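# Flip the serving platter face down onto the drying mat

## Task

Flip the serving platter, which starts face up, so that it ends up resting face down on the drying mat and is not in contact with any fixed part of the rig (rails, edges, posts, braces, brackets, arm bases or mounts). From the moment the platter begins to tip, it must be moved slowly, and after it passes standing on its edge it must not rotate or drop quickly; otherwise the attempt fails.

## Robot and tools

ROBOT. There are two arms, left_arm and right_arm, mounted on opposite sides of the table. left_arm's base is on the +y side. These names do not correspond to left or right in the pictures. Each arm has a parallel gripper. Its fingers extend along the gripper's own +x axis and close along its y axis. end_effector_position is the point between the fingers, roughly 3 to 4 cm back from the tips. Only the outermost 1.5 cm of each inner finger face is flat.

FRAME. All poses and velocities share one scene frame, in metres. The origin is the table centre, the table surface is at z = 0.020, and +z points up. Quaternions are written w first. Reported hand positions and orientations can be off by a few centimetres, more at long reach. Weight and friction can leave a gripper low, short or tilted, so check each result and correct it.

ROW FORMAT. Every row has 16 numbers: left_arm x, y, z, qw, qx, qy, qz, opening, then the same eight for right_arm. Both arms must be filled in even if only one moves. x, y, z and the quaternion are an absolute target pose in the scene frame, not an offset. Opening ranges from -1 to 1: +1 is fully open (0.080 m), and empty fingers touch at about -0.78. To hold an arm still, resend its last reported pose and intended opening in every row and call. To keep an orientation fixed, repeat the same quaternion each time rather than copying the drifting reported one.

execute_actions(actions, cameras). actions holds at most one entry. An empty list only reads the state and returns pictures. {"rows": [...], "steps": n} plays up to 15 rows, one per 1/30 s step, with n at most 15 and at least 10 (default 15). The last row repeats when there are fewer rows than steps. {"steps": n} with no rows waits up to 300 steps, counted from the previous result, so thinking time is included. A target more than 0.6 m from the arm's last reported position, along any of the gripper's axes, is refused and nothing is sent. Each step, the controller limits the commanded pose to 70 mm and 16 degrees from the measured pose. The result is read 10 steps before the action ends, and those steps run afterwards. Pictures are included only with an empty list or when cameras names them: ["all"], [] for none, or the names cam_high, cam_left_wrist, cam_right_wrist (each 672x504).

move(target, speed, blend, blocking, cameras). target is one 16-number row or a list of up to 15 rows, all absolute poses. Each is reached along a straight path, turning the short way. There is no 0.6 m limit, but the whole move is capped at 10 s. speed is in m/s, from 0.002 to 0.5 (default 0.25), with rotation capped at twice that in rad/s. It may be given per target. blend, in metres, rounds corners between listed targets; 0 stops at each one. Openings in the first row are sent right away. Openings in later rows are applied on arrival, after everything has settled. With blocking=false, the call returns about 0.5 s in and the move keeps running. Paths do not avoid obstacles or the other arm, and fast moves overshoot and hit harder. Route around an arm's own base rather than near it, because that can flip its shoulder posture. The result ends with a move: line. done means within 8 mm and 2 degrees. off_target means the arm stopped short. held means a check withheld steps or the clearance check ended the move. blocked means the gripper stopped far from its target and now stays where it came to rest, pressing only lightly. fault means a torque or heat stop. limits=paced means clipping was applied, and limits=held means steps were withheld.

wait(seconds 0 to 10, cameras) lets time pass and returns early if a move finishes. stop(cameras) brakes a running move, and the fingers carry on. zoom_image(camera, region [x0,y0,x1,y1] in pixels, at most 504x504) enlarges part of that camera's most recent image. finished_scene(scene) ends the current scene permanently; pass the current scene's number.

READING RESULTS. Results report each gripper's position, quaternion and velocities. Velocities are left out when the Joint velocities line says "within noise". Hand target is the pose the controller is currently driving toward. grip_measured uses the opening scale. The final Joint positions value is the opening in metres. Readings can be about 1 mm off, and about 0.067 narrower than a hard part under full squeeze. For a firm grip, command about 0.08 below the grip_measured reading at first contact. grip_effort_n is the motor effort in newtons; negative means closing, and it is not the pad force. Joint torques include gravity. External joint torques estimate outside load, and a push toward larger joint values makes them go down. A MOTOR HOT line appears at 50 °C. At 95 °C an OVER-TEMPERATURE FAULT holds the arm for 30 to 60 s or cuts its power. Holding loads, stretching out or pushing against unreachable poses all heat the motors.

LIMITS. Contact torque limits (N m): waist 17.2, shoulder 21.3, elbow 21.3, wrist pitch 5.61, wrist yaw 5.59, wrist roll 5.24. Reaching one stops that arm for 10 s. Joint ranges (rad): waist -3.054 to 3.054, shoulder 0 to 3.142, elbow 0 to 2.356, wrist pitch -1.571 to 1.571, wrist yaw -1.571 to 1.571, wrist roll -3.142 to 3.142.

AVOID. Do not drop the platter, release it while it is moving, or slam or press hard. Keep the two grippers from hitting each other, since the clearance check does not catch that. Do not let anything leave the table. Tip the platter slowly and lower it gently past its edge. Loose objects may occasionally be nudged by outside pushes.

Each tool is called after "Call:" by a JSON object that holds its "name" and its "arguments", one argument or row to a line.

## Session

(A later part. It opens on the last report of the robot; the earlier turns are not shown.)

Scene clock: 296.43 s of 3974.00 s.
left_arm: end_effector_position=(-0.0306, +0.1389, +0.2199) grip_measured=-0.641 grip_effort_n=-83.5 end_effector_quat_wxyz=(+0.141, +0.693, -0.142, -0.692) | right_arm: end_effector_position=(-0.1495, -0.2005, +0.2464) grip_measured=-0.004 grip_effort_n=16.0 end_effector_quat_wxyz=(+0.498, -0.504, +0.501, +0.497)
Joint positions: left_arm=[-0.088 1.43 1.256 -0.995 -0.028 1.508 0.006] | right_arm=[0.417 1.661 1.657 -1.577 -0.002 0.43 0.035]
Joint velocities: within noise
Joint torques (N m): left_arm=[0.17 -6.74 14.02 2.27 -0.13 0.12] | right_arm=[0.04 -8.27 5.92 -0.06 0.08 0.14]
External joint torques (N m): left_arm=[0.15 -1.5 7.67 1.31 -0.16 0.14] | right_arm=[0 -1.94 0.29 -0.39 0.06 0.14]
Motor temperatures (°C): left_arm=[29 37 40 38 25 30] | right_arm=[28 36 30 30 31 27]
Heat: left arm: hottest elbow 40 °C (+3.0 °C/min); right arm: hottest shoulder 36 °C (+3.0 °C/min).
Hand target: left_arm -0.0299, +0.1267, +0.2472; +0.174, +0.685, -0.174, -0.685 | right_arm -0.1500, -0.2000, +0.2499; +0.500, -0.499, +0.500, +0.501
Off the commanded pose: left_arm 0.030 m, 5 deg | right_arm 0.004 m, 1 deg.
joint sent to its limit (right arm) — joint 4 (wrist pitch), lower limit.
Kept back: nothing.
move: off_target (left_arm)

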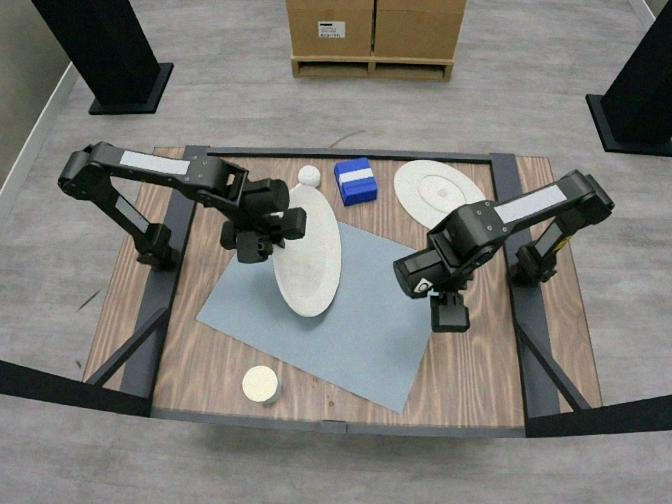

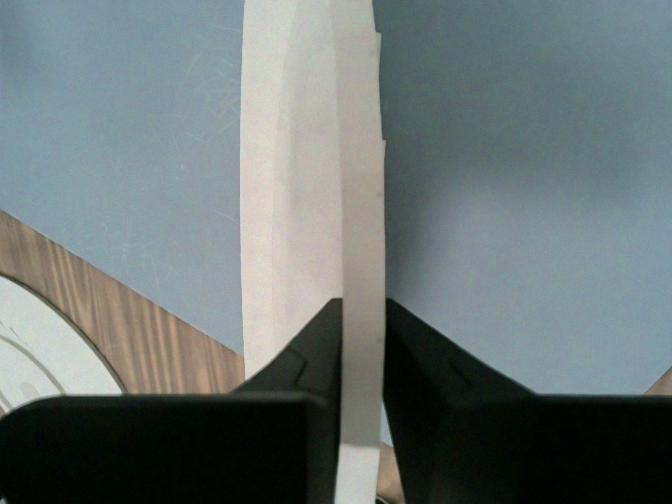

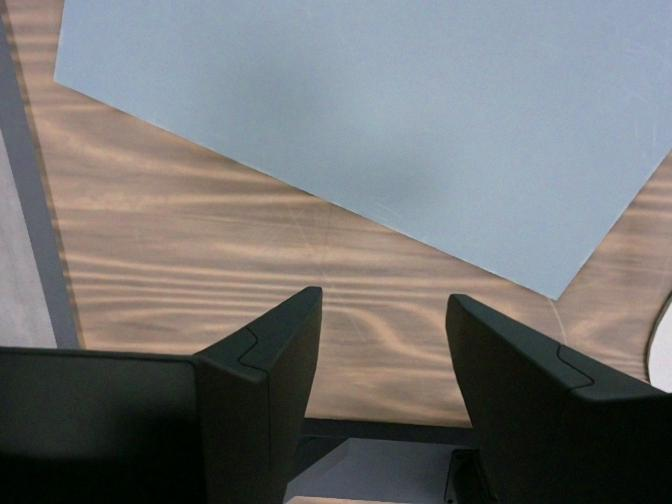

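Call:
{"name": "move", "arguments": {
  "target": [
    [-0.03,0.08,0.258,0.0923,0.7011,-0.0923,-0.7011,-0.9,-0.15,-0.2,0.25,0.5,-0.5,0.5,0.5,0],
    [-0.03,0.05,0.262,0.0308,0.7064,-0.0308,-0.7064,-0.9,-0.15,-0.2,0.25,0.5,-0.5,0.5,0.5,0]
  ],
  "speed": 0.035
}}

Call:
{"name": "zoom_image", "arguments": {
  "camera": "cam_high",
  "region": [200, 140, 500, 365]
}}

Scene clock: 303.00 s of 3974.00 s.
left_arm: end_effector_position=(-0.0312, +0.0543, +0.2446) grip_measured=-0.643 grip_effort_n=-83.5 end_effector_quat_wxyz=(+0.038, +0.705, -0.038, -0.707) end_effector_velocity=(+0.000, +0.000, +0.005) end_effector_angular_velocity=(-0.013, -0.020, +0.002) | right_arm: end_effector_position=(-0.1495, -0.2005, +0.2464) grip_measured=-0.004 grip_effort_n=16.0 end_effector_quat_wxyz=(+0.498, -0.504, +0.501, +0.497)
Joint positions: left_arm=[-0.065 2.06 2.167 -1.57 -0.001 1.525 0.006] | right_arm=[0.417 1.661 1.657 -1.577 -0.002 0.43 0.035]
Joint velocities: left_arm=[-0.007 -0.002 0.017 -0.007 -0.022 -0.007 0] | right_arm=[within noise]
Joint torques (N m): left_arm=[0.18 -9.89 11.23 0.23 -0.04 0.05] | right_arm=[0.26 -8.32 5.66 -0.03 0.12 0.11]
External joint torques (N m): left_arm=[0.18 -0.52 5.6 -0.27 -0.09 0.06] | right_arm=[0.25 -1.99 0.02 -0.36 0.1 0.11]
Motor temperatures (°C): left_arm=[29 38 42 37 25 30] | right_arm=[28 37 31 30 31 27]
Heat: left arm: hottest elbow 42 °C (+5.0 °C/min); right arm: hottest shoulder 37 °C (+4.0 °C/min).
Hand target: left_arm -0.0300, +0.0509, +0.2615; +0.058, +0.704, -0.058, -0.706 | right_arm -0.1500, -0.2000, +0.2499; +0.500, -0.499, +0.500, +0.501
Off the commanded pose: left_arm 0.018 m, 1 deg | right_arm 0.004 m, 1 deg.
joint sent to its limit (left arm) — joint 4 (wrist pitch), lower limit.
joint sent to its limit (right arm) — joint 4 (wrist pitch), lower limit.
Kept back: nothing.
move: off_target (left_arm)

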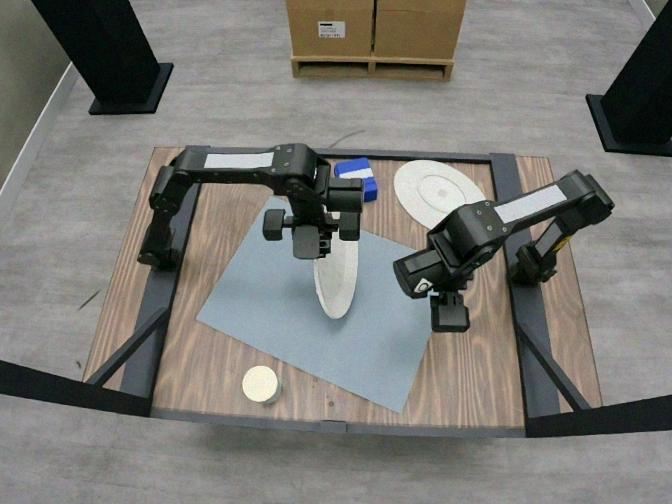

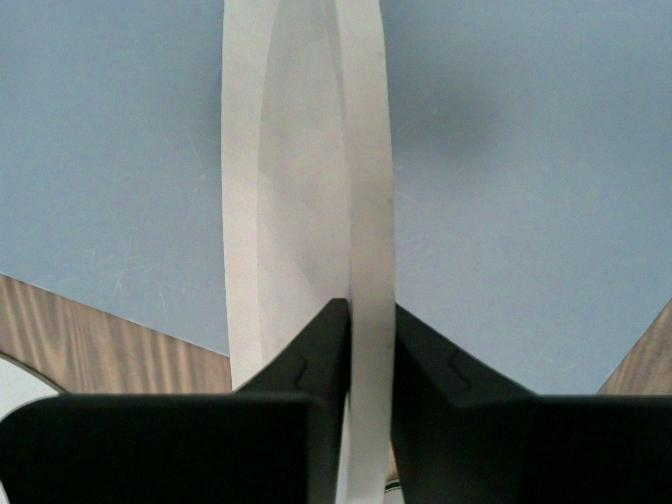

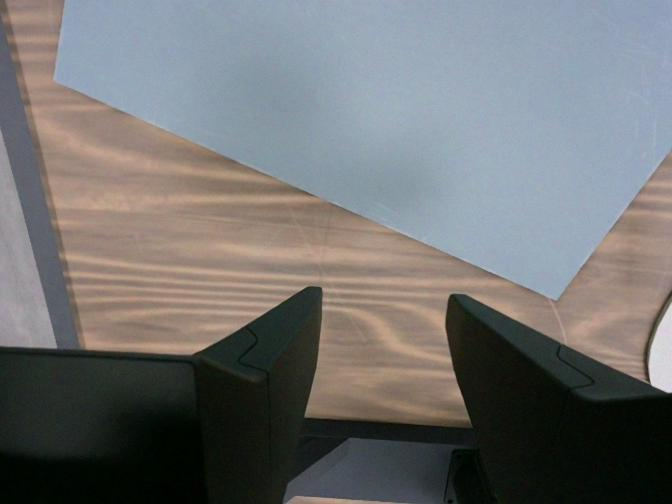

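Scaled by 1.680 from the camera's 672x504 image, which has a finer 960x720 frame.

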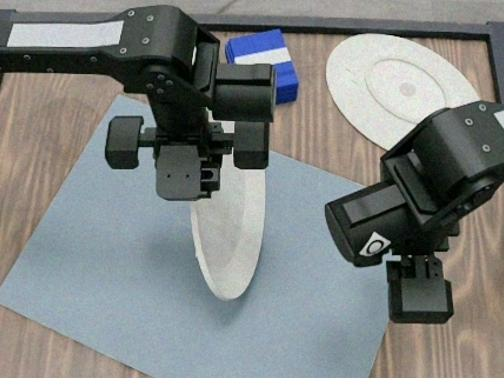

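Call:
{"name": "move", "arguments": {
  "target": [-0.03,0.015,0.268,0.0308,0.7064,-0.0308,-0.7064,-0.9,-0.15,-0.2,0.25,0.5,-0.5,0.5,0.5,0],
  "speed": 0.03
}}

Call:
{"name": "zoom_image", "arguments": {
  "camera": "cam_high",
  "region": [200, 140, 500, 365]
}}

Scene clock: 305.73 s of 3974.00 s.
left_arm: end_effector_position=(-0.0312, +0.0217, +0.2462) grip_measured=-0.643 grip_effort_n=-83.5 end_effector_quat_wxyz=(+0.064, +0.702, -0.065, -0.707) | right_arm: end_effector_position=(-0.1495, -0.2005, +0.2464) grip_measured=-0.004 grip_effort_n=16.0 end_effector_quat_wxyz=(+0.498, -0.504, +0.501, +0.497)
Joint positions: left_arm=[-0.061 2.153 2.31 -1.546 -0.001 1.529 0.006] | right_arm=[0.417 1.661 1.657 -1.577 -0.002 0.43 0.035]
Joint velocities: within noise
Joint torques (N m): left_arm=[0.17 -10.94 11.7 1.22 -0.04 0.06] | right_arm=[-0.12 -8.39 5.77 -0.14 0.12 0.09]
External joint torques (N m): left_arm=[0.23 -1.02 6.05 0.56 -0.09 0.07] | right_arm=[-0.13 -2.03 0.13 -0.46 0.11 0.09]
Motor temperatures (°C): left_arm=[29 39 43 36 25 30] | right_arm=[28 37 31 30 31 27]
Heat: left arm: hottest elbow 43 °C (+7.0 °C/min); right arm: hottest shoulder 37 °C (+3.0 °C/min).
Hand target: left_arm -0.0299, +0.0167, +0.2675; +0.091, +0.699, -0.091, -0.704 | right_arm -0.1500, -0.2000, +0.2499; +0.500, -0.499, +0.500, +0.501
Off the commanded pose: left_arm 0.023 m, 5 deg | right_arm 0.004 m, 1 deg.
joint sent to its limit (left arm) — joint 3 (elbow), upper limit, where the elbow is as straight as it goes.
joint sent to its limit (right arm) — joint 4 (wrist pitch), lower limit.
Kept back: nothing.
move: off_target (left_arm)

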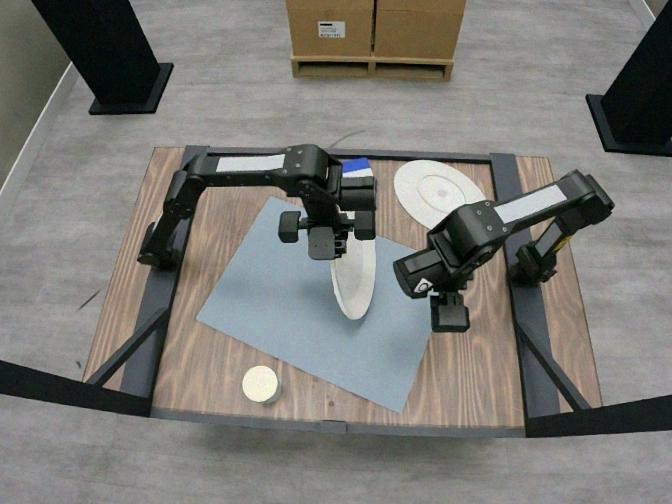

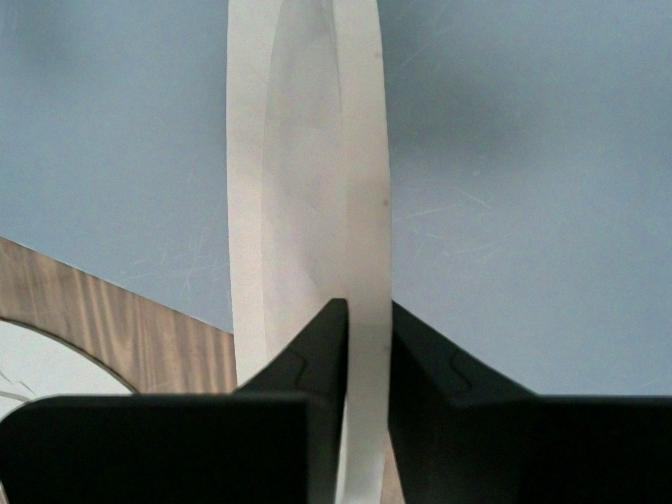

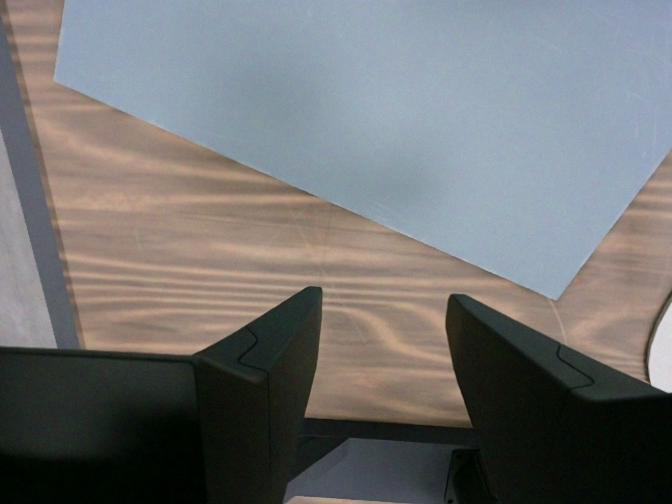

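Scaled by 1.680 from the camera's 672x504 image, which has a finer 960x720 frame.

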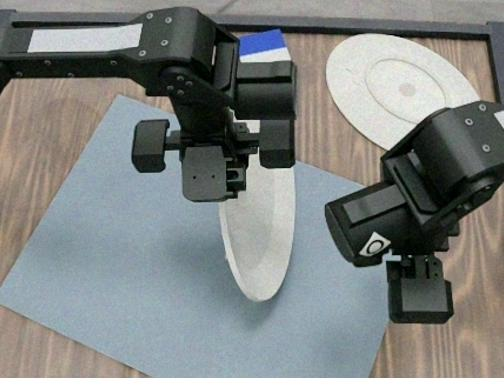

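Call:
{"name": "move", "arguments": {
  "target": [
    [-0.03,0.015,0.268,0.0308,0.7064,-0.0308,-0.7064,-0.9,-0.05,-0.17,0.33,0.6882,0.1624,0.6882,0.1624,0.9],
    [-0.03,0.015,0.268,0.0308,0.7064,-0.0308,-0.7064,-0.9,0.075,-0.05,0.33,0.7011,0.0923,0.7011,0.0923,0.9]
  ],
  "speed": 0.2
}}

Scene clock: 313.00 s of 3974.00 s.
left_arm: end_effector_position=(-0.0313, +0.0233, +0.2391) grip_measured=-0.643 grip_effort_n=-83.5 end_effector_quat_wxyz=(+0.055, +0.702, -0.055, -0.707) | right_arm: end_effector_position=(-0.0308, -0.1538, +0.3329) grip_measured=+0.897 grip_effort_n=15.6 end_effector_quat_wxyz=(+0.691, +0.156, +0.688, +0.158)
Joint positions: left_arm=[-0.061 2.163 2.3 -1.552 0 1.528 0.006] | right_arm=[-0.006 1.468 1.744 -1.398 0.008 1.576 0.075]
Joint velocities: within noise
Joint torques (N m): left_arm=[-0.05 -9.91 7.72 0.74 0.02 0] | right_arm=[0.13 -6.82 4.28 0.86 0.1 0.12]
External joint torques (N m): left_arm=[-0.05 -0.01 2.12 0.16 -0.03 0] | right_arm=[0.15 -1.84 -1.49 -0.16 0.04 0.14]
Motor temperatures (°C): left_arm=[29 42 42 35 25 30] | right_arm=[28 37 31 30 31 27]
Heat: left arm: hottest shoulder 42 °C (+0.0 °C/min); right arm: hottest shoulder 37 °C (+3.0 °C/min).
Hand target: left_arm -0.0312, +0.0220, +0.2456; +0.063, +0.702, -0.063, -0.707 | right_arm -0.0310, -0.1549, +0.3322; +0.691, +0.157, +0.688, +0.156
Off the commanded pose: left_arm 0.030 m, 4 deg | right_arm 0.148 m, 11 deg.
Kept back: nothing.
move: held (left_arm, right_arm; a check stopped the path); path passed 1 of 2 targets; limits=held
pose unreachable (left arm): on one or more control steps of this call this arm could not follow its commanded pose, so it was not sent that pose on those steps. It may still have moved: this result reports where it is.
cause: moving toward the commanded pose would bring a part of the arm too close to another arm (a part of this arm just beyond joint 4 (wrist pitch) and a part of the right arm just beyond its joint 6 (wrist roll), along the way the arms are being sent, or toward where that arm still pushes).
pose unreachable (right arm): on one or more control steps of this call this arm could not follow its commanded pose, so it was not sent that pose on those steps. It may still have moved: this result reports where it is.
cause: moving toward the commanded pose would bring a part of the arm too close to another arm (a part of this arm just beyond joint 6 (wrist roll) and a part of the left arm just beyond its joint 4 (wrist pitch), at the place that arm is still heading or pushing toward).

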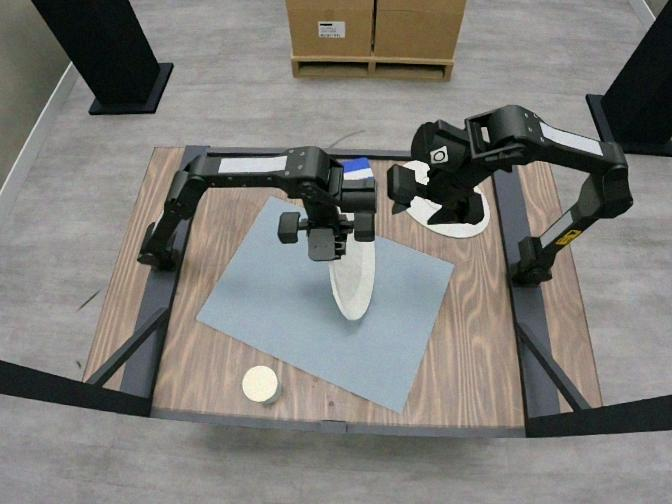

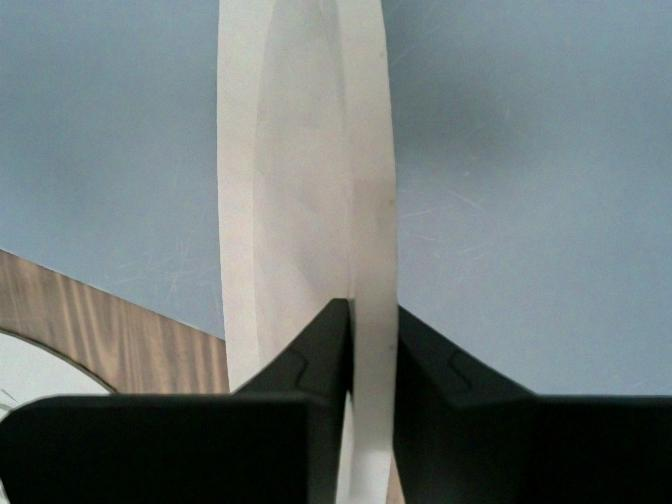

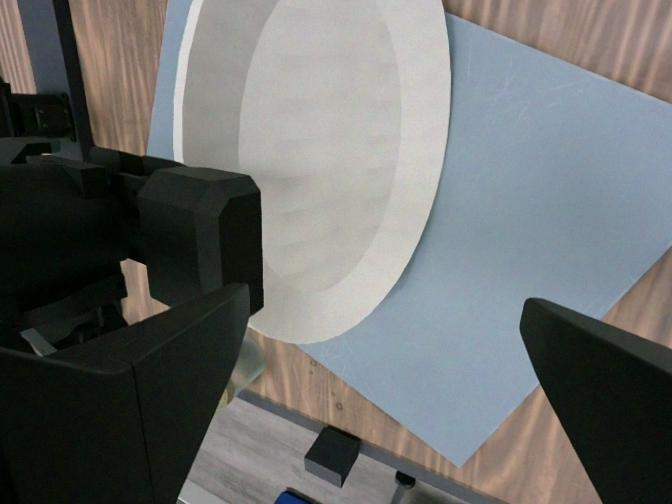

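Call:
{"name": "move", "arguments": {
  "target": [
    [-0.03,0.015,0.268,0.0308,0.7064,-0.0308,-0.7064,-0.9,0.09,-0.2,0.32,0.7011,0.0923,0.7011,0.0923,0.9],
    [-0.03,0.015,0.268,0.0308,0.7064,-0.0308,-0.7064,-0.9,0.085,-0.03,0.32,0.7011,0.0923,0.7011,0.0923,0.9]
  ],
  "speed": 0.2
}}

Scene clock: 315.90 s of 3974.00 s.
left_arm: end_effector_position=(-0.0314, +0.0207, +0.2406) grip_measured=-0.643 grip_effort_n=-83.5 end_effector_quat_wxyz=(+0.058, +0.702, -0.058, -0.707) | right_arm: end_effector_position=(+0.0833, -0.0338, +0.3214) grip_measured=+0.897 grip_effort_n=15.6 end_effector_quat_wxyz=(+0.704, +0.162, +0.672, +0.161)
Joint positions: left_arm=[-0.061 2.172 2.321 -1.556 0 1.528 0.006] | right_arm=[-0.301 2.012 2.339 -1.442 -0.083 1.307 0.075]
Joint velocities: within noise
Joint torques (N m): left_arm=[0.16 -12.95 10.59 1.77 -0.08 0.06] | right_arm=[-0.18 -9.35 5.92 1 0.19 0.15]
External joint torques (N m): left_arm=[0.17 -2.96 4.99 1.19 -0.14 0.07] | right_arm=[-0.18 -0.39 0.29 -0.04 0.2 0.17]
Motor temperatures (°C): left_arm=[29 44 42 34 25 30] | right_arm=[28 36 31 30 31 27]
Heat: left arm: hottest shoulder 44 °C (+3.0 °C/min); right arm: hottest shoulder 36 °C (+1.0 °C/min).
Hand target: left_arm -0.0300, +0.0171, +0.2674; +0.091, +0.699, -0.090, -0.704 | right_arm +0.0848, -0.0306, +0.3194; +0.706, +0.164, +0.671, +0.159
Off the commanded pose: left_arm 0.028 m, 4 deg | right_arm 0.004 m, 12 deg.
joint sent to its limit (left arm) — joint 3 (elbow), upper limit, where the elbow is as straight as it goes.
joint sent to its limit (right arm) — joint 3 (elbow), upper limit, where the elbow is as straight as it goes.
Kept back: nothing.
move: off_target (left_arm, right_arm)

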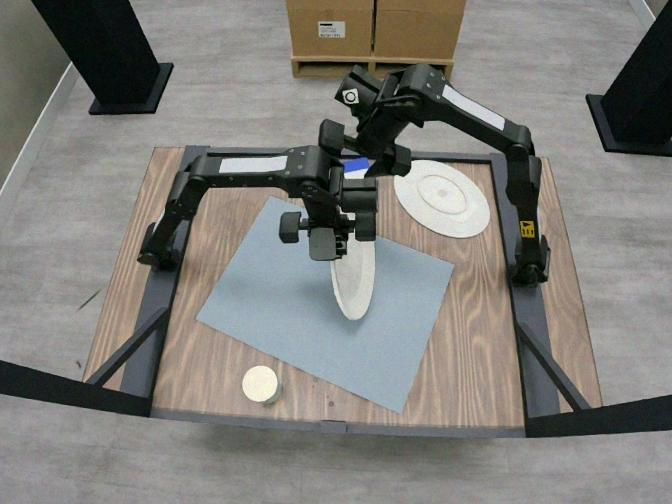

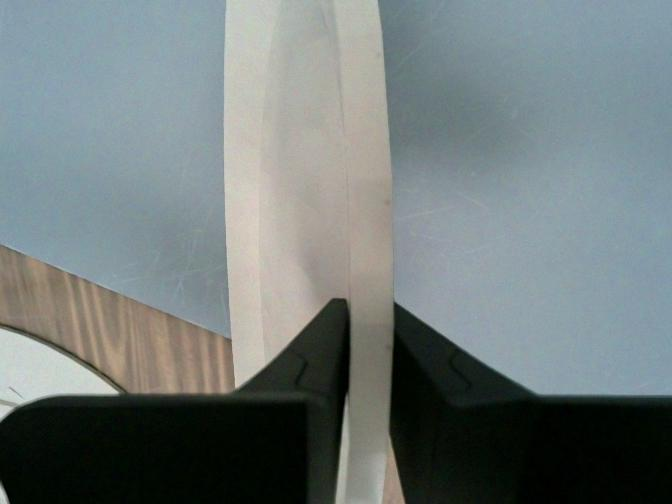

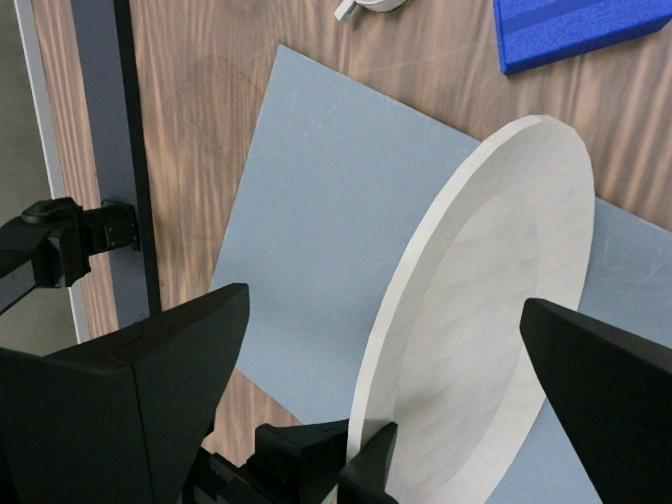

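Call:
{"name": "move", "arguments": {
  "target": [-0.03,0.015,0.268,0.0308,0.7064,-0.0308,-0.7064,-0.9,0.075,-0.02,0.255,0.7011,0.0923,0.7011,0.0923,0.9],
  "speed": 0.1
}}

Scene clock: 317.73 s of 3974.00 s.
left_arm: end_effector_position=(-0.0314, +0.0206, +0.2407) grip_measured=-0.643 grip_effort_n=-83.5 end_effector_quat_wxyz=(+0.058, +0.702, -0.058, -0.707) | right_arm: end_effector_position=(+0.0748, -0.0222, +0.2582) grip_measured=+0.897 grip_effort_n=15.6 end_effector_quat_wxyz=(+0.700, +0.095, +0.701, +0.097)
Joint positions: left_arm=[-0.061 2.172 2.321 -1.555 0 1.528 0.006] | right_arm=[-0.272 2.15 2.339 -1.497 -0.07 1.322 0.075]
Joint velocities: within noise
Joint torques (N m): left_arm=[0.15 -12.93 10.59 1.76 -0.08 0.06] | right_arm=[0.14 -10.64 5.91 0.35 0.24 0.14]
External joint torques (N m): left_arm=[0.21 -2.98 4.98 1.15 -0.14 0.07] | right_arm=[0.08 -0.89 0.32 -0.38 0.24 0.16]
Motor temperatures (°C): left_arm=[29 45 42 34 25 30] | right_arm=[28 36 32 30 31 26]
Heat: left arm: hottest shoulder 45 °C (+5.0 °C/min); right arm: hottest shoulder 36 °C (+1.0 °C/min).
Hand target: left_arm -0.0300, +0.0170, +0.2673; +0.091, +0.699, -0.090, -0.704 | right_arm +0.0749, -0.0201, +0.2550; +0.701, +0.093, +0.701, +0.093
Off the commanded pose: left_arm 0.028 m, 4 deg | right_arm 0.004 m, 1 deg.
joint sent to its limit (left arm) — joint 3 (elbow), upper limit, where the elbow is as straight as it goes.
joint sent to its limit (right arm) — joint 3 (elbow), upper limit, where the elbow is as straight as it goes.
Kept back: nothing.
move: off_target (left_arm)

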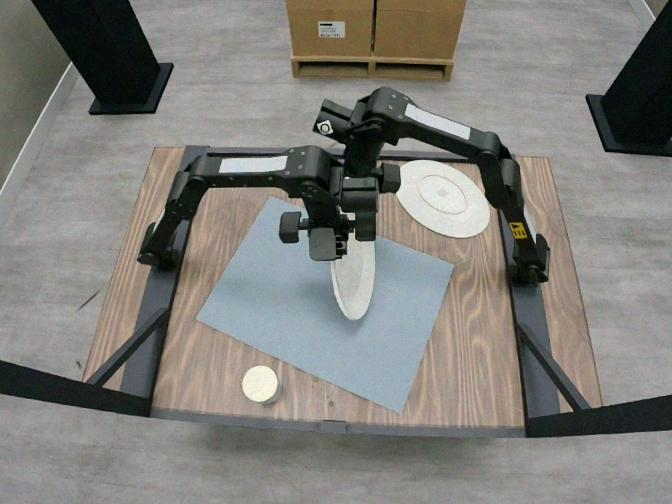

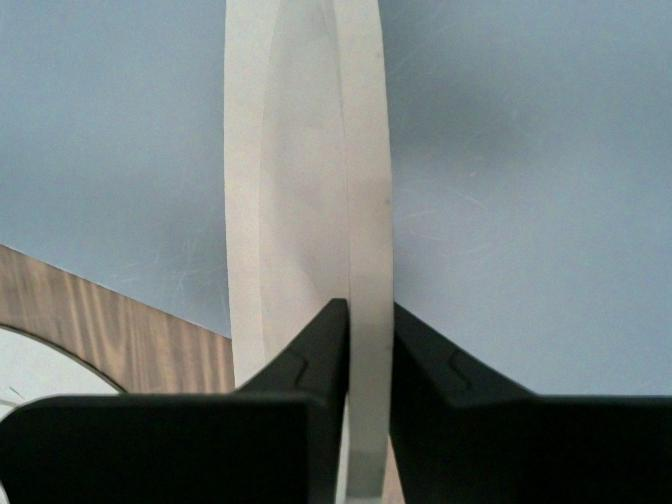

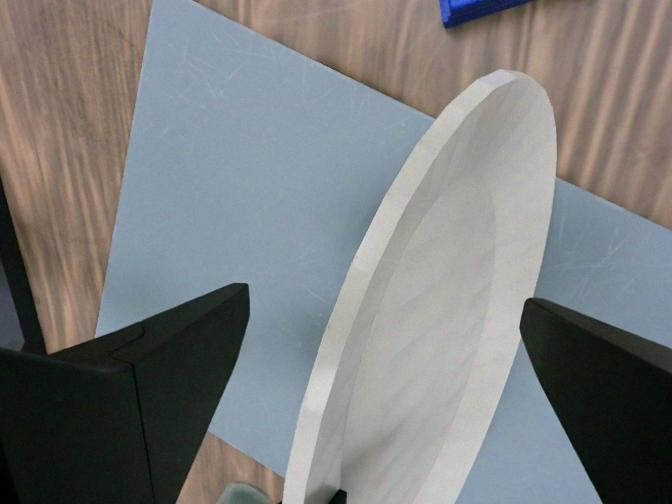

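Call:
{"name": "move", "arguments": {
  "target": [
    [-0.03,0.015,0.268,0.0308,0.7064,-0.0308,-0.7064,-0.9,0.07,-0.002,0.245,0.7011,0.0923,0.7011,0.0923,0.9],
    [-0.03,0.015,0.268,0.0308,0.7064,-0.0308,-0.7064,-0.9,0.068,0.005,0.222,0.7011,0.0923,0.7011,0.0923,0.9]
  ],
  "speed": 0.06
}}

Scene clock: 320.43 s of 3974.00 s.
left_arm: end_effector_position=(-0.0314, +0.0206, +0.2407) grip_measured=-0.643 grip_effort_n=-83.5 end_effector_quat_wxyz=(+0.058, +0.702, -0.058, -0.707) | right_arm: end_effector_position=(+0.0683, +0.0046, +0.2324) grip_measured=+0.897 grip_effort_n=15.6 end_effector_quat_wxyz=(+0.700, +0.100, +0.700, +0.102)
Joint positions: left_arm=[-0.061 2.172 2.321 -1.555 0 1.528 0.006] | right_arm=[-0.242 2.216 2.334 -1.409 -0.063 1.351 0.075]
Joint velocities: within noise
Joint torques (N m): left_arm=[0.16 -12.92 10.58 1.76 -0.08 0.06] | right_arm=[0.22 -11.09 3.55 0.7 0.19 0.09]
External joint torques (N m): left_arm=[0.19 -2.89 4.97 1.19 -0.14 0.07] | right_arm=[0.23 -0.46 -2.37 -0.08 0.18 0.1]
Motor temperatures (°C): left_arm=[29 48 42 34 25 30] | right_arm=[28 37 32 30 31 26]
Heat: left arm: hottest shoulder 48 °C (+9.1 °C/min); right arm: hottest shoulder 37 °C (+1.0 °C/min). Heating fast: the left arm's shoulder motor: a push or a pull is the cause, and it goes on while you think. Ease it with your next call, before anything else.
Hand target: left_arm -0.0300, +0.0170, +0.2673; +0.091, +0.699, -0.090, -0.704 | right_arm +0.0679, +0.0049, +0.2220; +0.701, +0.092, +0.701, +0.092
Off the commanded pose: left_arm 0.028 m, 4 deg | right_arm 0.010 m, 1 deg.
joint sent to its limit (left arm) — joint 3 (elbow), upper limit, where the elbow is as straight as it goes.
Kept back: nothing.
move: off_target (left_arm, right_arm)

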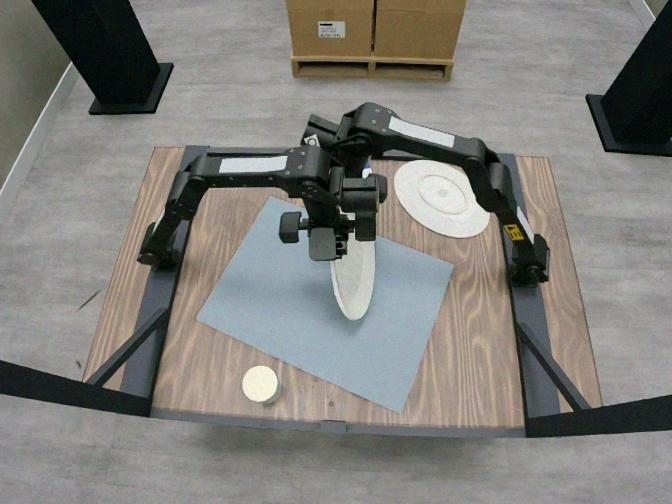

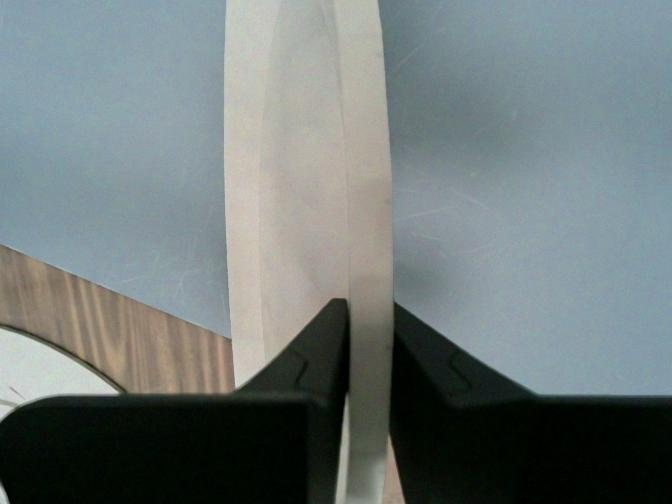

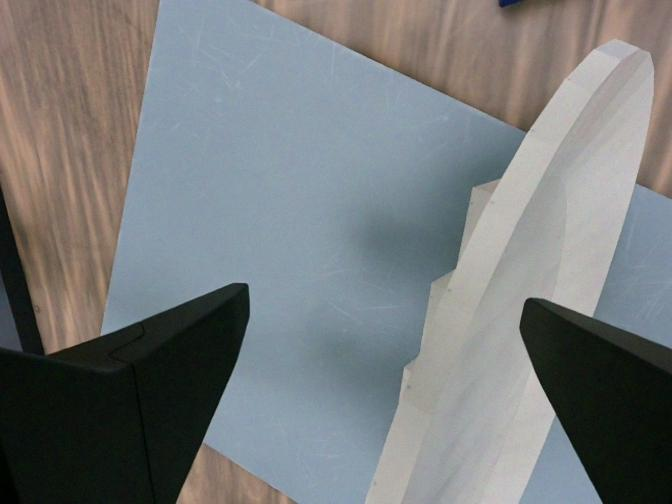

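Call:
{"name": "move", "arguments": {
  "target": [
    [-0.031,0.02,0.25,0.0308,0.7064,-0.0308,-0.7064,-0.9,0.068,-0.004,0.228,0.7011,0.0923,0.7011,0.0923,0.9],
    [-0.031,0.02,0.25,0.0308,0.7064,-0.0308,-0.7064,-0.9,0.068,-0.004,0.220,0.7011,0.0923,0.7011,0.0923,0.2]
  ],
  "speed": 0.05
}}

Call:
{"name": "zoom_image", "arguments": {
  "camera": "cam_high",
  "region": [250, 90, 460, 340]
}}

Scene clock: 323.87 s of 3974.00 s.
left_arm: end_effector_position=(-0.0313, +0.0229, +0.2394) grip_measured=-0.643 grip_effort_n=-83.5 end_effector_quat_wxyz=(+0.053, +0.703, -0.053, -0.708) | right_arm: end_effector_position=(+0.0670, -0.0015, +0.2185) grip_measured=+0.204 grip_effort_n=-18.8 end_effector_quat_wxyz=(+0.699, +0.091, +0.703, +0.093)
Joint positions: left_arm=[-0.061 2.175 2.323 -1.569 0 1.528 0.006] | right_arm=[-0.242 2.186 2.232 -1.363 -0.063 1.351 0.044]
Joint velocities: within noise
Joint torques (N m): left_arm=[-0.07 -9.56 9.89 0.28 -0.09 -0.03] | right_arm=[-0.36 -14.3 3.45 0.62 0.17 -0.01]
External joint torques (N m): left_arm=[-0.06 0.51 4.27 -0.29 -0.15 -0.02] | right_arm=[-0.32 -3.82 -2.51 -0.1 0.17 0]
Motor temperatures (°C): left_arm=[29 48 42 33 25 30] | right_arm=[28 38 32 30 31 26]
Heat: left arm: hottest shoulder 48 °C (+9.0 °C/min); right arm: hottest shoulder 38 °C (+2.0 °C/min). Heating fast: the left arm's shoulder motor: a push or a pull is the cause, and it goes on while you think. Ease it with your next call, before anything else.
Hand target: left_arm -0.0310, +0.0205, +0.2495; +0.065, +0.703, -0.064, -0.706 | right_arm +0.0679, -0.0040, +0.2201; +0.701, +0.092, +0.701, +0.092
Off the commanded pose: left_arm 0.011 m, 4 deg | right_arm 0.003 m, 0 deg.
joint sent to its limit (left arm) — joint 4 (wrist pitch), lower limit.
Kept back: nothing.
move: off_target (left_arm)

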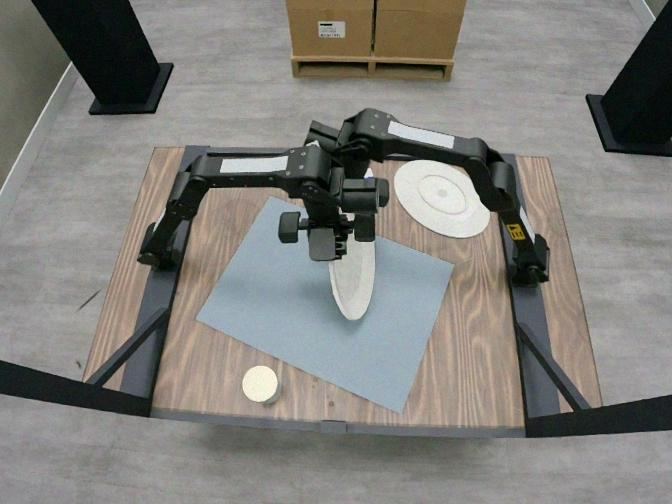

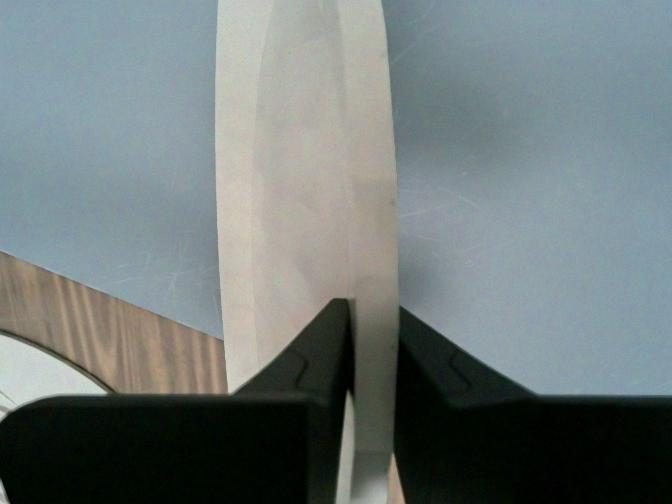

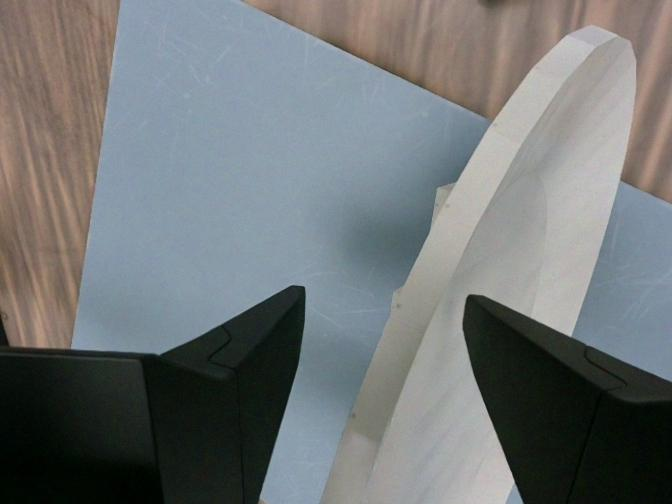

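Scaled by 2.016 from the camera's 672x504 image, which has a finer 960x720 frame.

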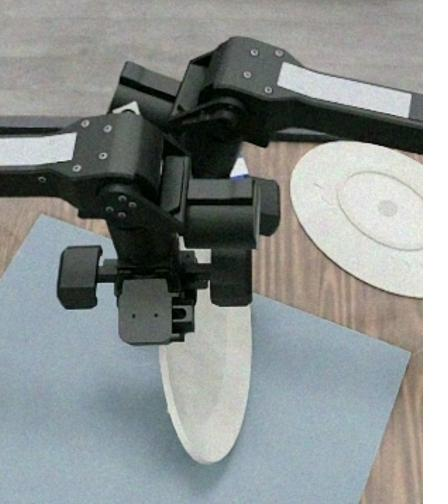

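Call:
{"name": "move", "arguments": {
  "target": [
    [-0.031,0.02,0.25,0.0308,0.7064,-0.0308,-0.7064,-0.9,0.068,-0.002,0.212,0.7011,0.0923,0.7011,0.0923,0.2],
    [-0.031,0.02,0.25,0.0308,0.7064,-0.0308,-0.7064,-0.9,0.068,-0.002,0.212,0.7011,0.0923,0.7011,0.0923,-0.3],
    [-0.031,0.02,0.25,0.0308,0.7064,-0.0308,-0.7064,-0.9,0.068,-0.002,0.212,0.7011,0.0923,0.7011,0.0923,-0.75]
  ],
  "speed": 0.05
}}

Scene clock: 327.80 s of 3974.00 s.
left_arm: end_effector_position=(-0.0311, +0.0197, +0.2419) grip_measured=-0.643 grip_effort_n=-83.5 end_effector_quat_wxyz=(+0.064, +0.701, -0.055, -0.708) | right_arm: end_effector_position=(+0.0677, -0.0027, +0.2107) grip_measured=-0.284 grip_effort_n=-83.5 end_effector_quat_wxyz=(+0.699, +0.096, +0.704, +0.081)
Joint positions: left_arm=[-0.06 2.176 2.332 -1.559 0.002 1.516 0.006] | right_arm=[-0.243 2.181 2.194 -1.341 -0.061 1.372 0.022]
Joint velocities: within noise
Joint torques (N m): left_arm=[-0.18 -9.57 9 -0.4 -0.17 0.34] | right_arm=[0.06 -13.63 4.11 1.28 0.08 -0.69]
External joint torques (N m): left_arm=[-0.21 0.39 3.41 -1.01 -0.22 0.35] | right_arm=[0.05 -3.15 -1.89 0.58 0.07 -0.68]
Motor temperatures (°C): left_arm=[29 48 42 32 25 30] | right_arm=[28 39 32 30 31 27]
Heat: left arm: hottest shoulder 48 °C (+9.0 °C/min); right arm: hottest shoulder 39 °C (+3.0 °C/min).
Hand target: left_arm -0.0309, +0.0204, +0.2496; +0.065, +0.703, -0.064, -0.706 | right_arm +0.0680, -0.0020, +0.2121; +0.701, +0.092, +0.701, +0.092
Off the commanded pose: left_arm 0.008 m, 5 deg | right_arm 0.002 m, 1 deg.
joint sent to its limit (left arm) — joint 4 (wrist pitch), lower limit.
Kept back: nothing.
move: off_target (left_arm)

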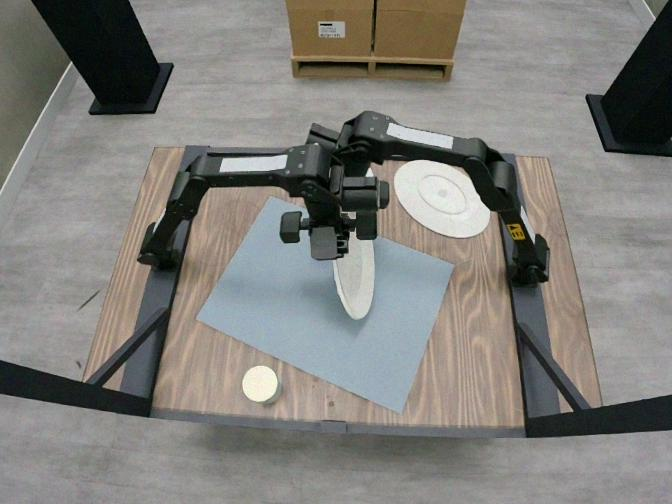

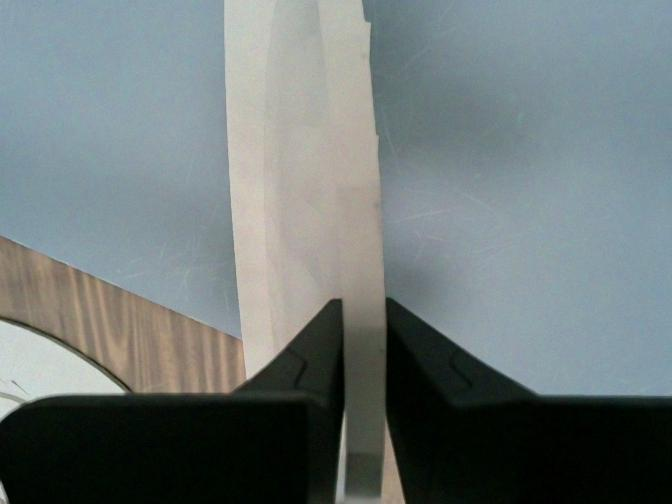

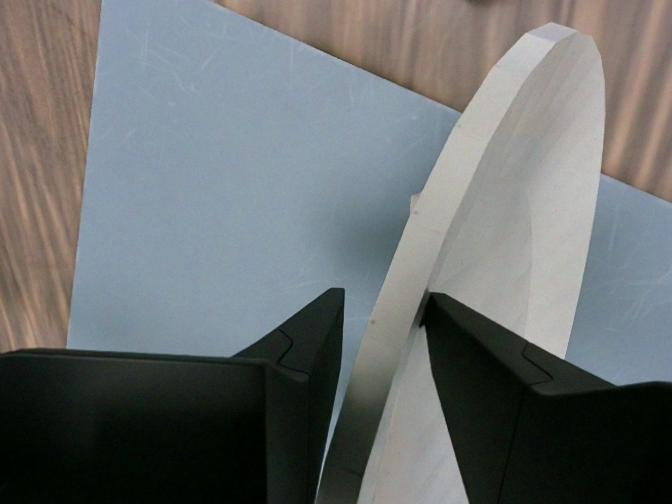

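Call:
{"name": "move", "arguments": {
  "target": [
    [-0.031,0.02,0.25,0.0308,0.7064,-0.0308,-0.7064,-0.9,0.068,-0.002,0.212,0.7011,0.0923,0.7011,0.0923,0.2],
    [-0.031,0.02,0.25,0.0308,0.7064,-0.0308,-0.7064,-0.9,0.068,-0.002,0.210,0.7065,0.2126,0.6744,-0.0308,0.2],
    [-0.031,0.02,0.25,0.0308,0.7064,-0.0308,-0.7064,-0.9,0.068,-0.002,0.210,0.7065,0.2126,0.6744,-0.0308,-0.4],
    [-0.031,0.02,0.25,0.0308,0.7064,-0.0308,-0.7064,-0.9,0.068,-0.002,0.210,0.7065,0.2126,0.6744,-0.0308,-0.8]
  ],
  "speed": 0.08
}}

Scene clock: 334.23 s of 3974.00 s.
left_arm: end_effector_position=(-0.0311, +0.0220, +0.2405) grip_measured=-0.643 grip_effort_n=-83.5 end_effector_quat_wxyz=(+0.055, +0.702, -0.054, -0.708) | right_arm: end_effector_position=(+0.0680, -0.0071, +0.2095) grip_measured=-0.363 grip_effort_n=-83.5 end_effector_quat_wxyz=(+0.708, +0.201, +0.676, -0.037)
Joint positions: left_arm=[-0.06 2.177 2.33 -1.569 0.002 1.528 0.006] | right_arm=[-0.214 2.169 2.172 -1.341 0.037 1.708 0.019]
Joint velocities: within noise
Joint torques (N m): left_arm=[-0.14 -9.7 9.15 0.32 -0.16 -0.02] | right_arm=[0.23 -12.98 4.06 2.3 0.18 0.3]
External joint torques (N m): left_arm=[-0.22 0.34 3.55 -0.25 -0.21 -0.02] | right_arm=[0.34 -2.56 -1.95 1.61 0.1 0.31]
Motor temperatures (°C): left_arm=[29 48 43 31 25 30] | right_arm=[28 41 32 30 31 27]
Heat: left arm: hottest shoulder 48 °C (+11.1 °C/min); right arm: hottest shoulder 41 °C (+6.1 °C/min).
Hand target: left_arm -0.0310, +0.0204, +0.2495; +0.065, +0.703, -0.064, -0.706 | right_arm +0.0680, -0.0021, +0.2100; +0.706, +0.212, +0.674, -0.031
Off the commanded pose: left_arm 0.010 m, 4 deg | right_arm 0.005 m, 2 deg.
joint sent to its limit (left arm) — joint 4 (wrist pitch), lower limit.
Kept back: nothing.
move: off_target (left_arm)

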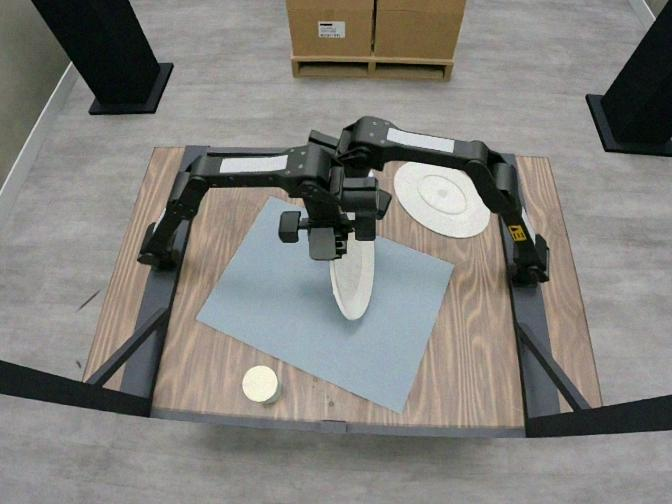

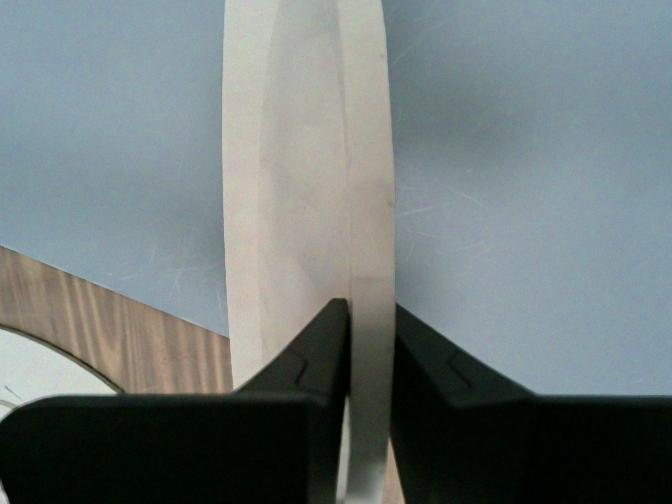

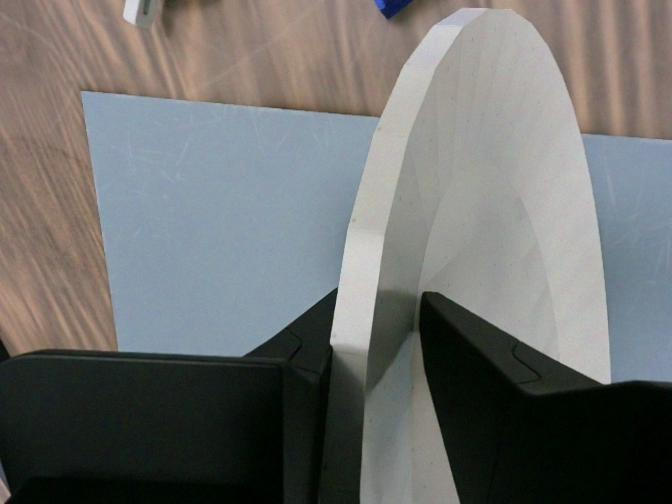

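Call:
{"name": "move", "arguments": {
  "target": [
    [-0.031,0.02,0.25,0.0308,0.7064,-0.0308,-0.7064,-0.9,0.068,-0.007,0.21,0.7065,0.2126,0.6744,-0.0308,0.2],
    [-0.031,0.02,0.25,0.0308,0.7064,-0.0308,-0.7064,-0.9,0.068,-0.009,0.212,0.7065,0.2705,0.6533,0.0308,0.2],
    [-0.031,0.02,0.25,0.0308,0.7064,-0.0308,-0.7064,-0.9,0.068,-0.009,0.212,0.7065,0.2705,0.6533,0.0308,-0.4],
    [-0.031,0.02,0.25,0.0308,0.7064,-0.0308,-0.7064,-0.9,0.068,-0.009,0.212,0.7065,0.2705,0.6533,0.0308,-0.9]
  ],
  "speed": 0.08
}}

Scene clock: 339.20 s of 3974.00 s.
left_arm: end_effector_position=(-0.0311, +0.0205, +0.2415) grip_measured=-0.643 grip_effort_n=-83.5 end_effector_quat_wxyz=(+0.058, +0.702, -0.057, -0.708) | right_arm: end_effector_position=(+0.0688, -0.0110, +0.2135) grip_measured=-0.236 grip_effort_n=-83.5 end_effector_quat_wxyz=(+0.707, +0.268, +0.654, +0.027)
Joint positions: left_arm=[-0.06 2.177 2.332 -1.564 0.002 1.527 0.006] | right_arm=[-0.209 1.96 1.82 -1.01 0.065 1.714 0.024]
Joint velocities: within noise
Joint torques (N m): left_arm=[-0.15 -9.67 8.88 -0.08 -0.16 0.03] | right_arm=[0.27 -11.59 4.31 1.97 0.15 0.02]
External joint torques (N m): left_arm=[-0.15 0.37 3.29 -0.65 -0.21 0.03] | right_arm=[0.27 -2.29 -2.05 1.02 0.06 0.04]
Motor temperatures (°C): left_arm=[29 49 43 31 25 30] | right_arm=[28 43 32 31 30 27]
Heat: left arm: hottest shoulder 49 °C (+12.2 °C/min); right arm: hottest shoulder 43 °C (+9.1 °C/min).
Hand target: left_arm -0.0309, +0.0204, +0.2495; +0.065, +0.703, -0.064, -0.706 | right_arm +0.0679, -0.0090, +0.2120; +0.707, +0.270, +0.653, +0.031
Off the commanded pose: left_arm 0.009 m, 4 deg | right_arm 0.003 m, 1 deg.
joint sent to its limit (left arm) — joint 4 (wrist pitch), lower limit.
Kept back: nothing.
move: off_target (left_arm)

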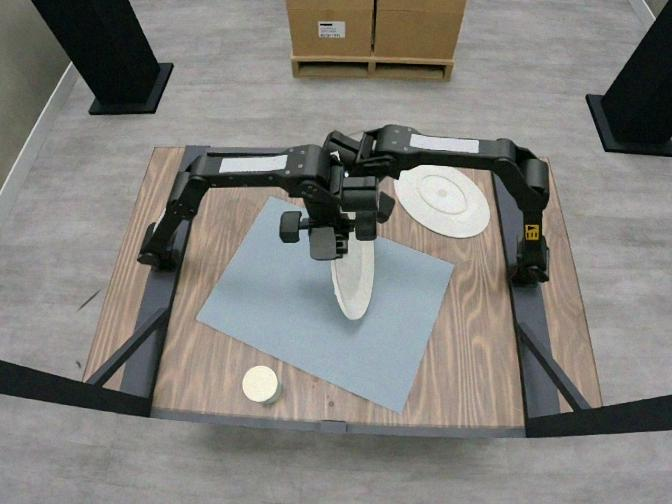

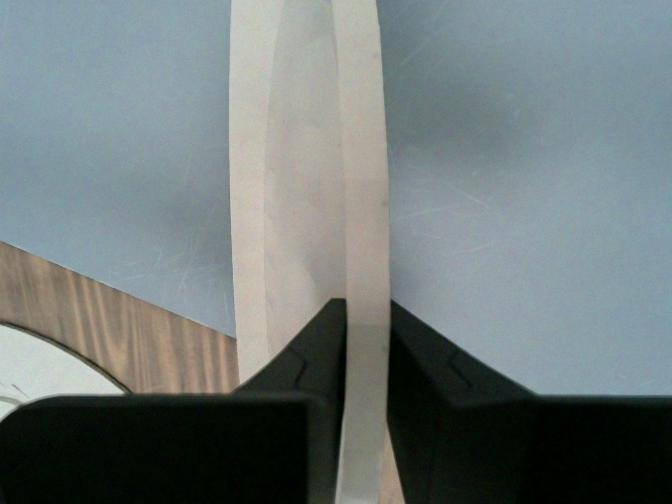

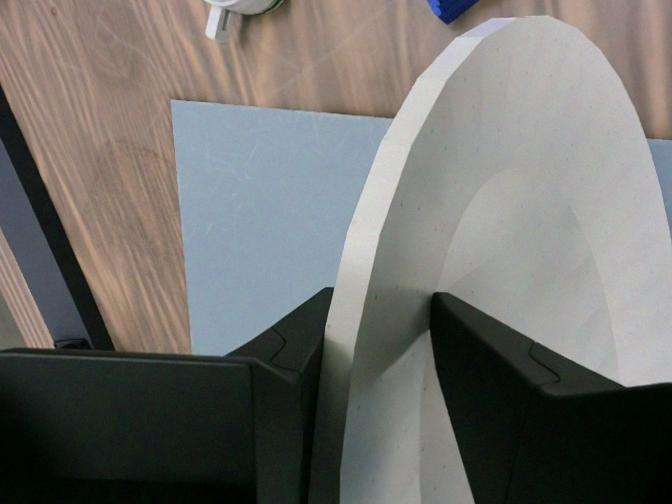

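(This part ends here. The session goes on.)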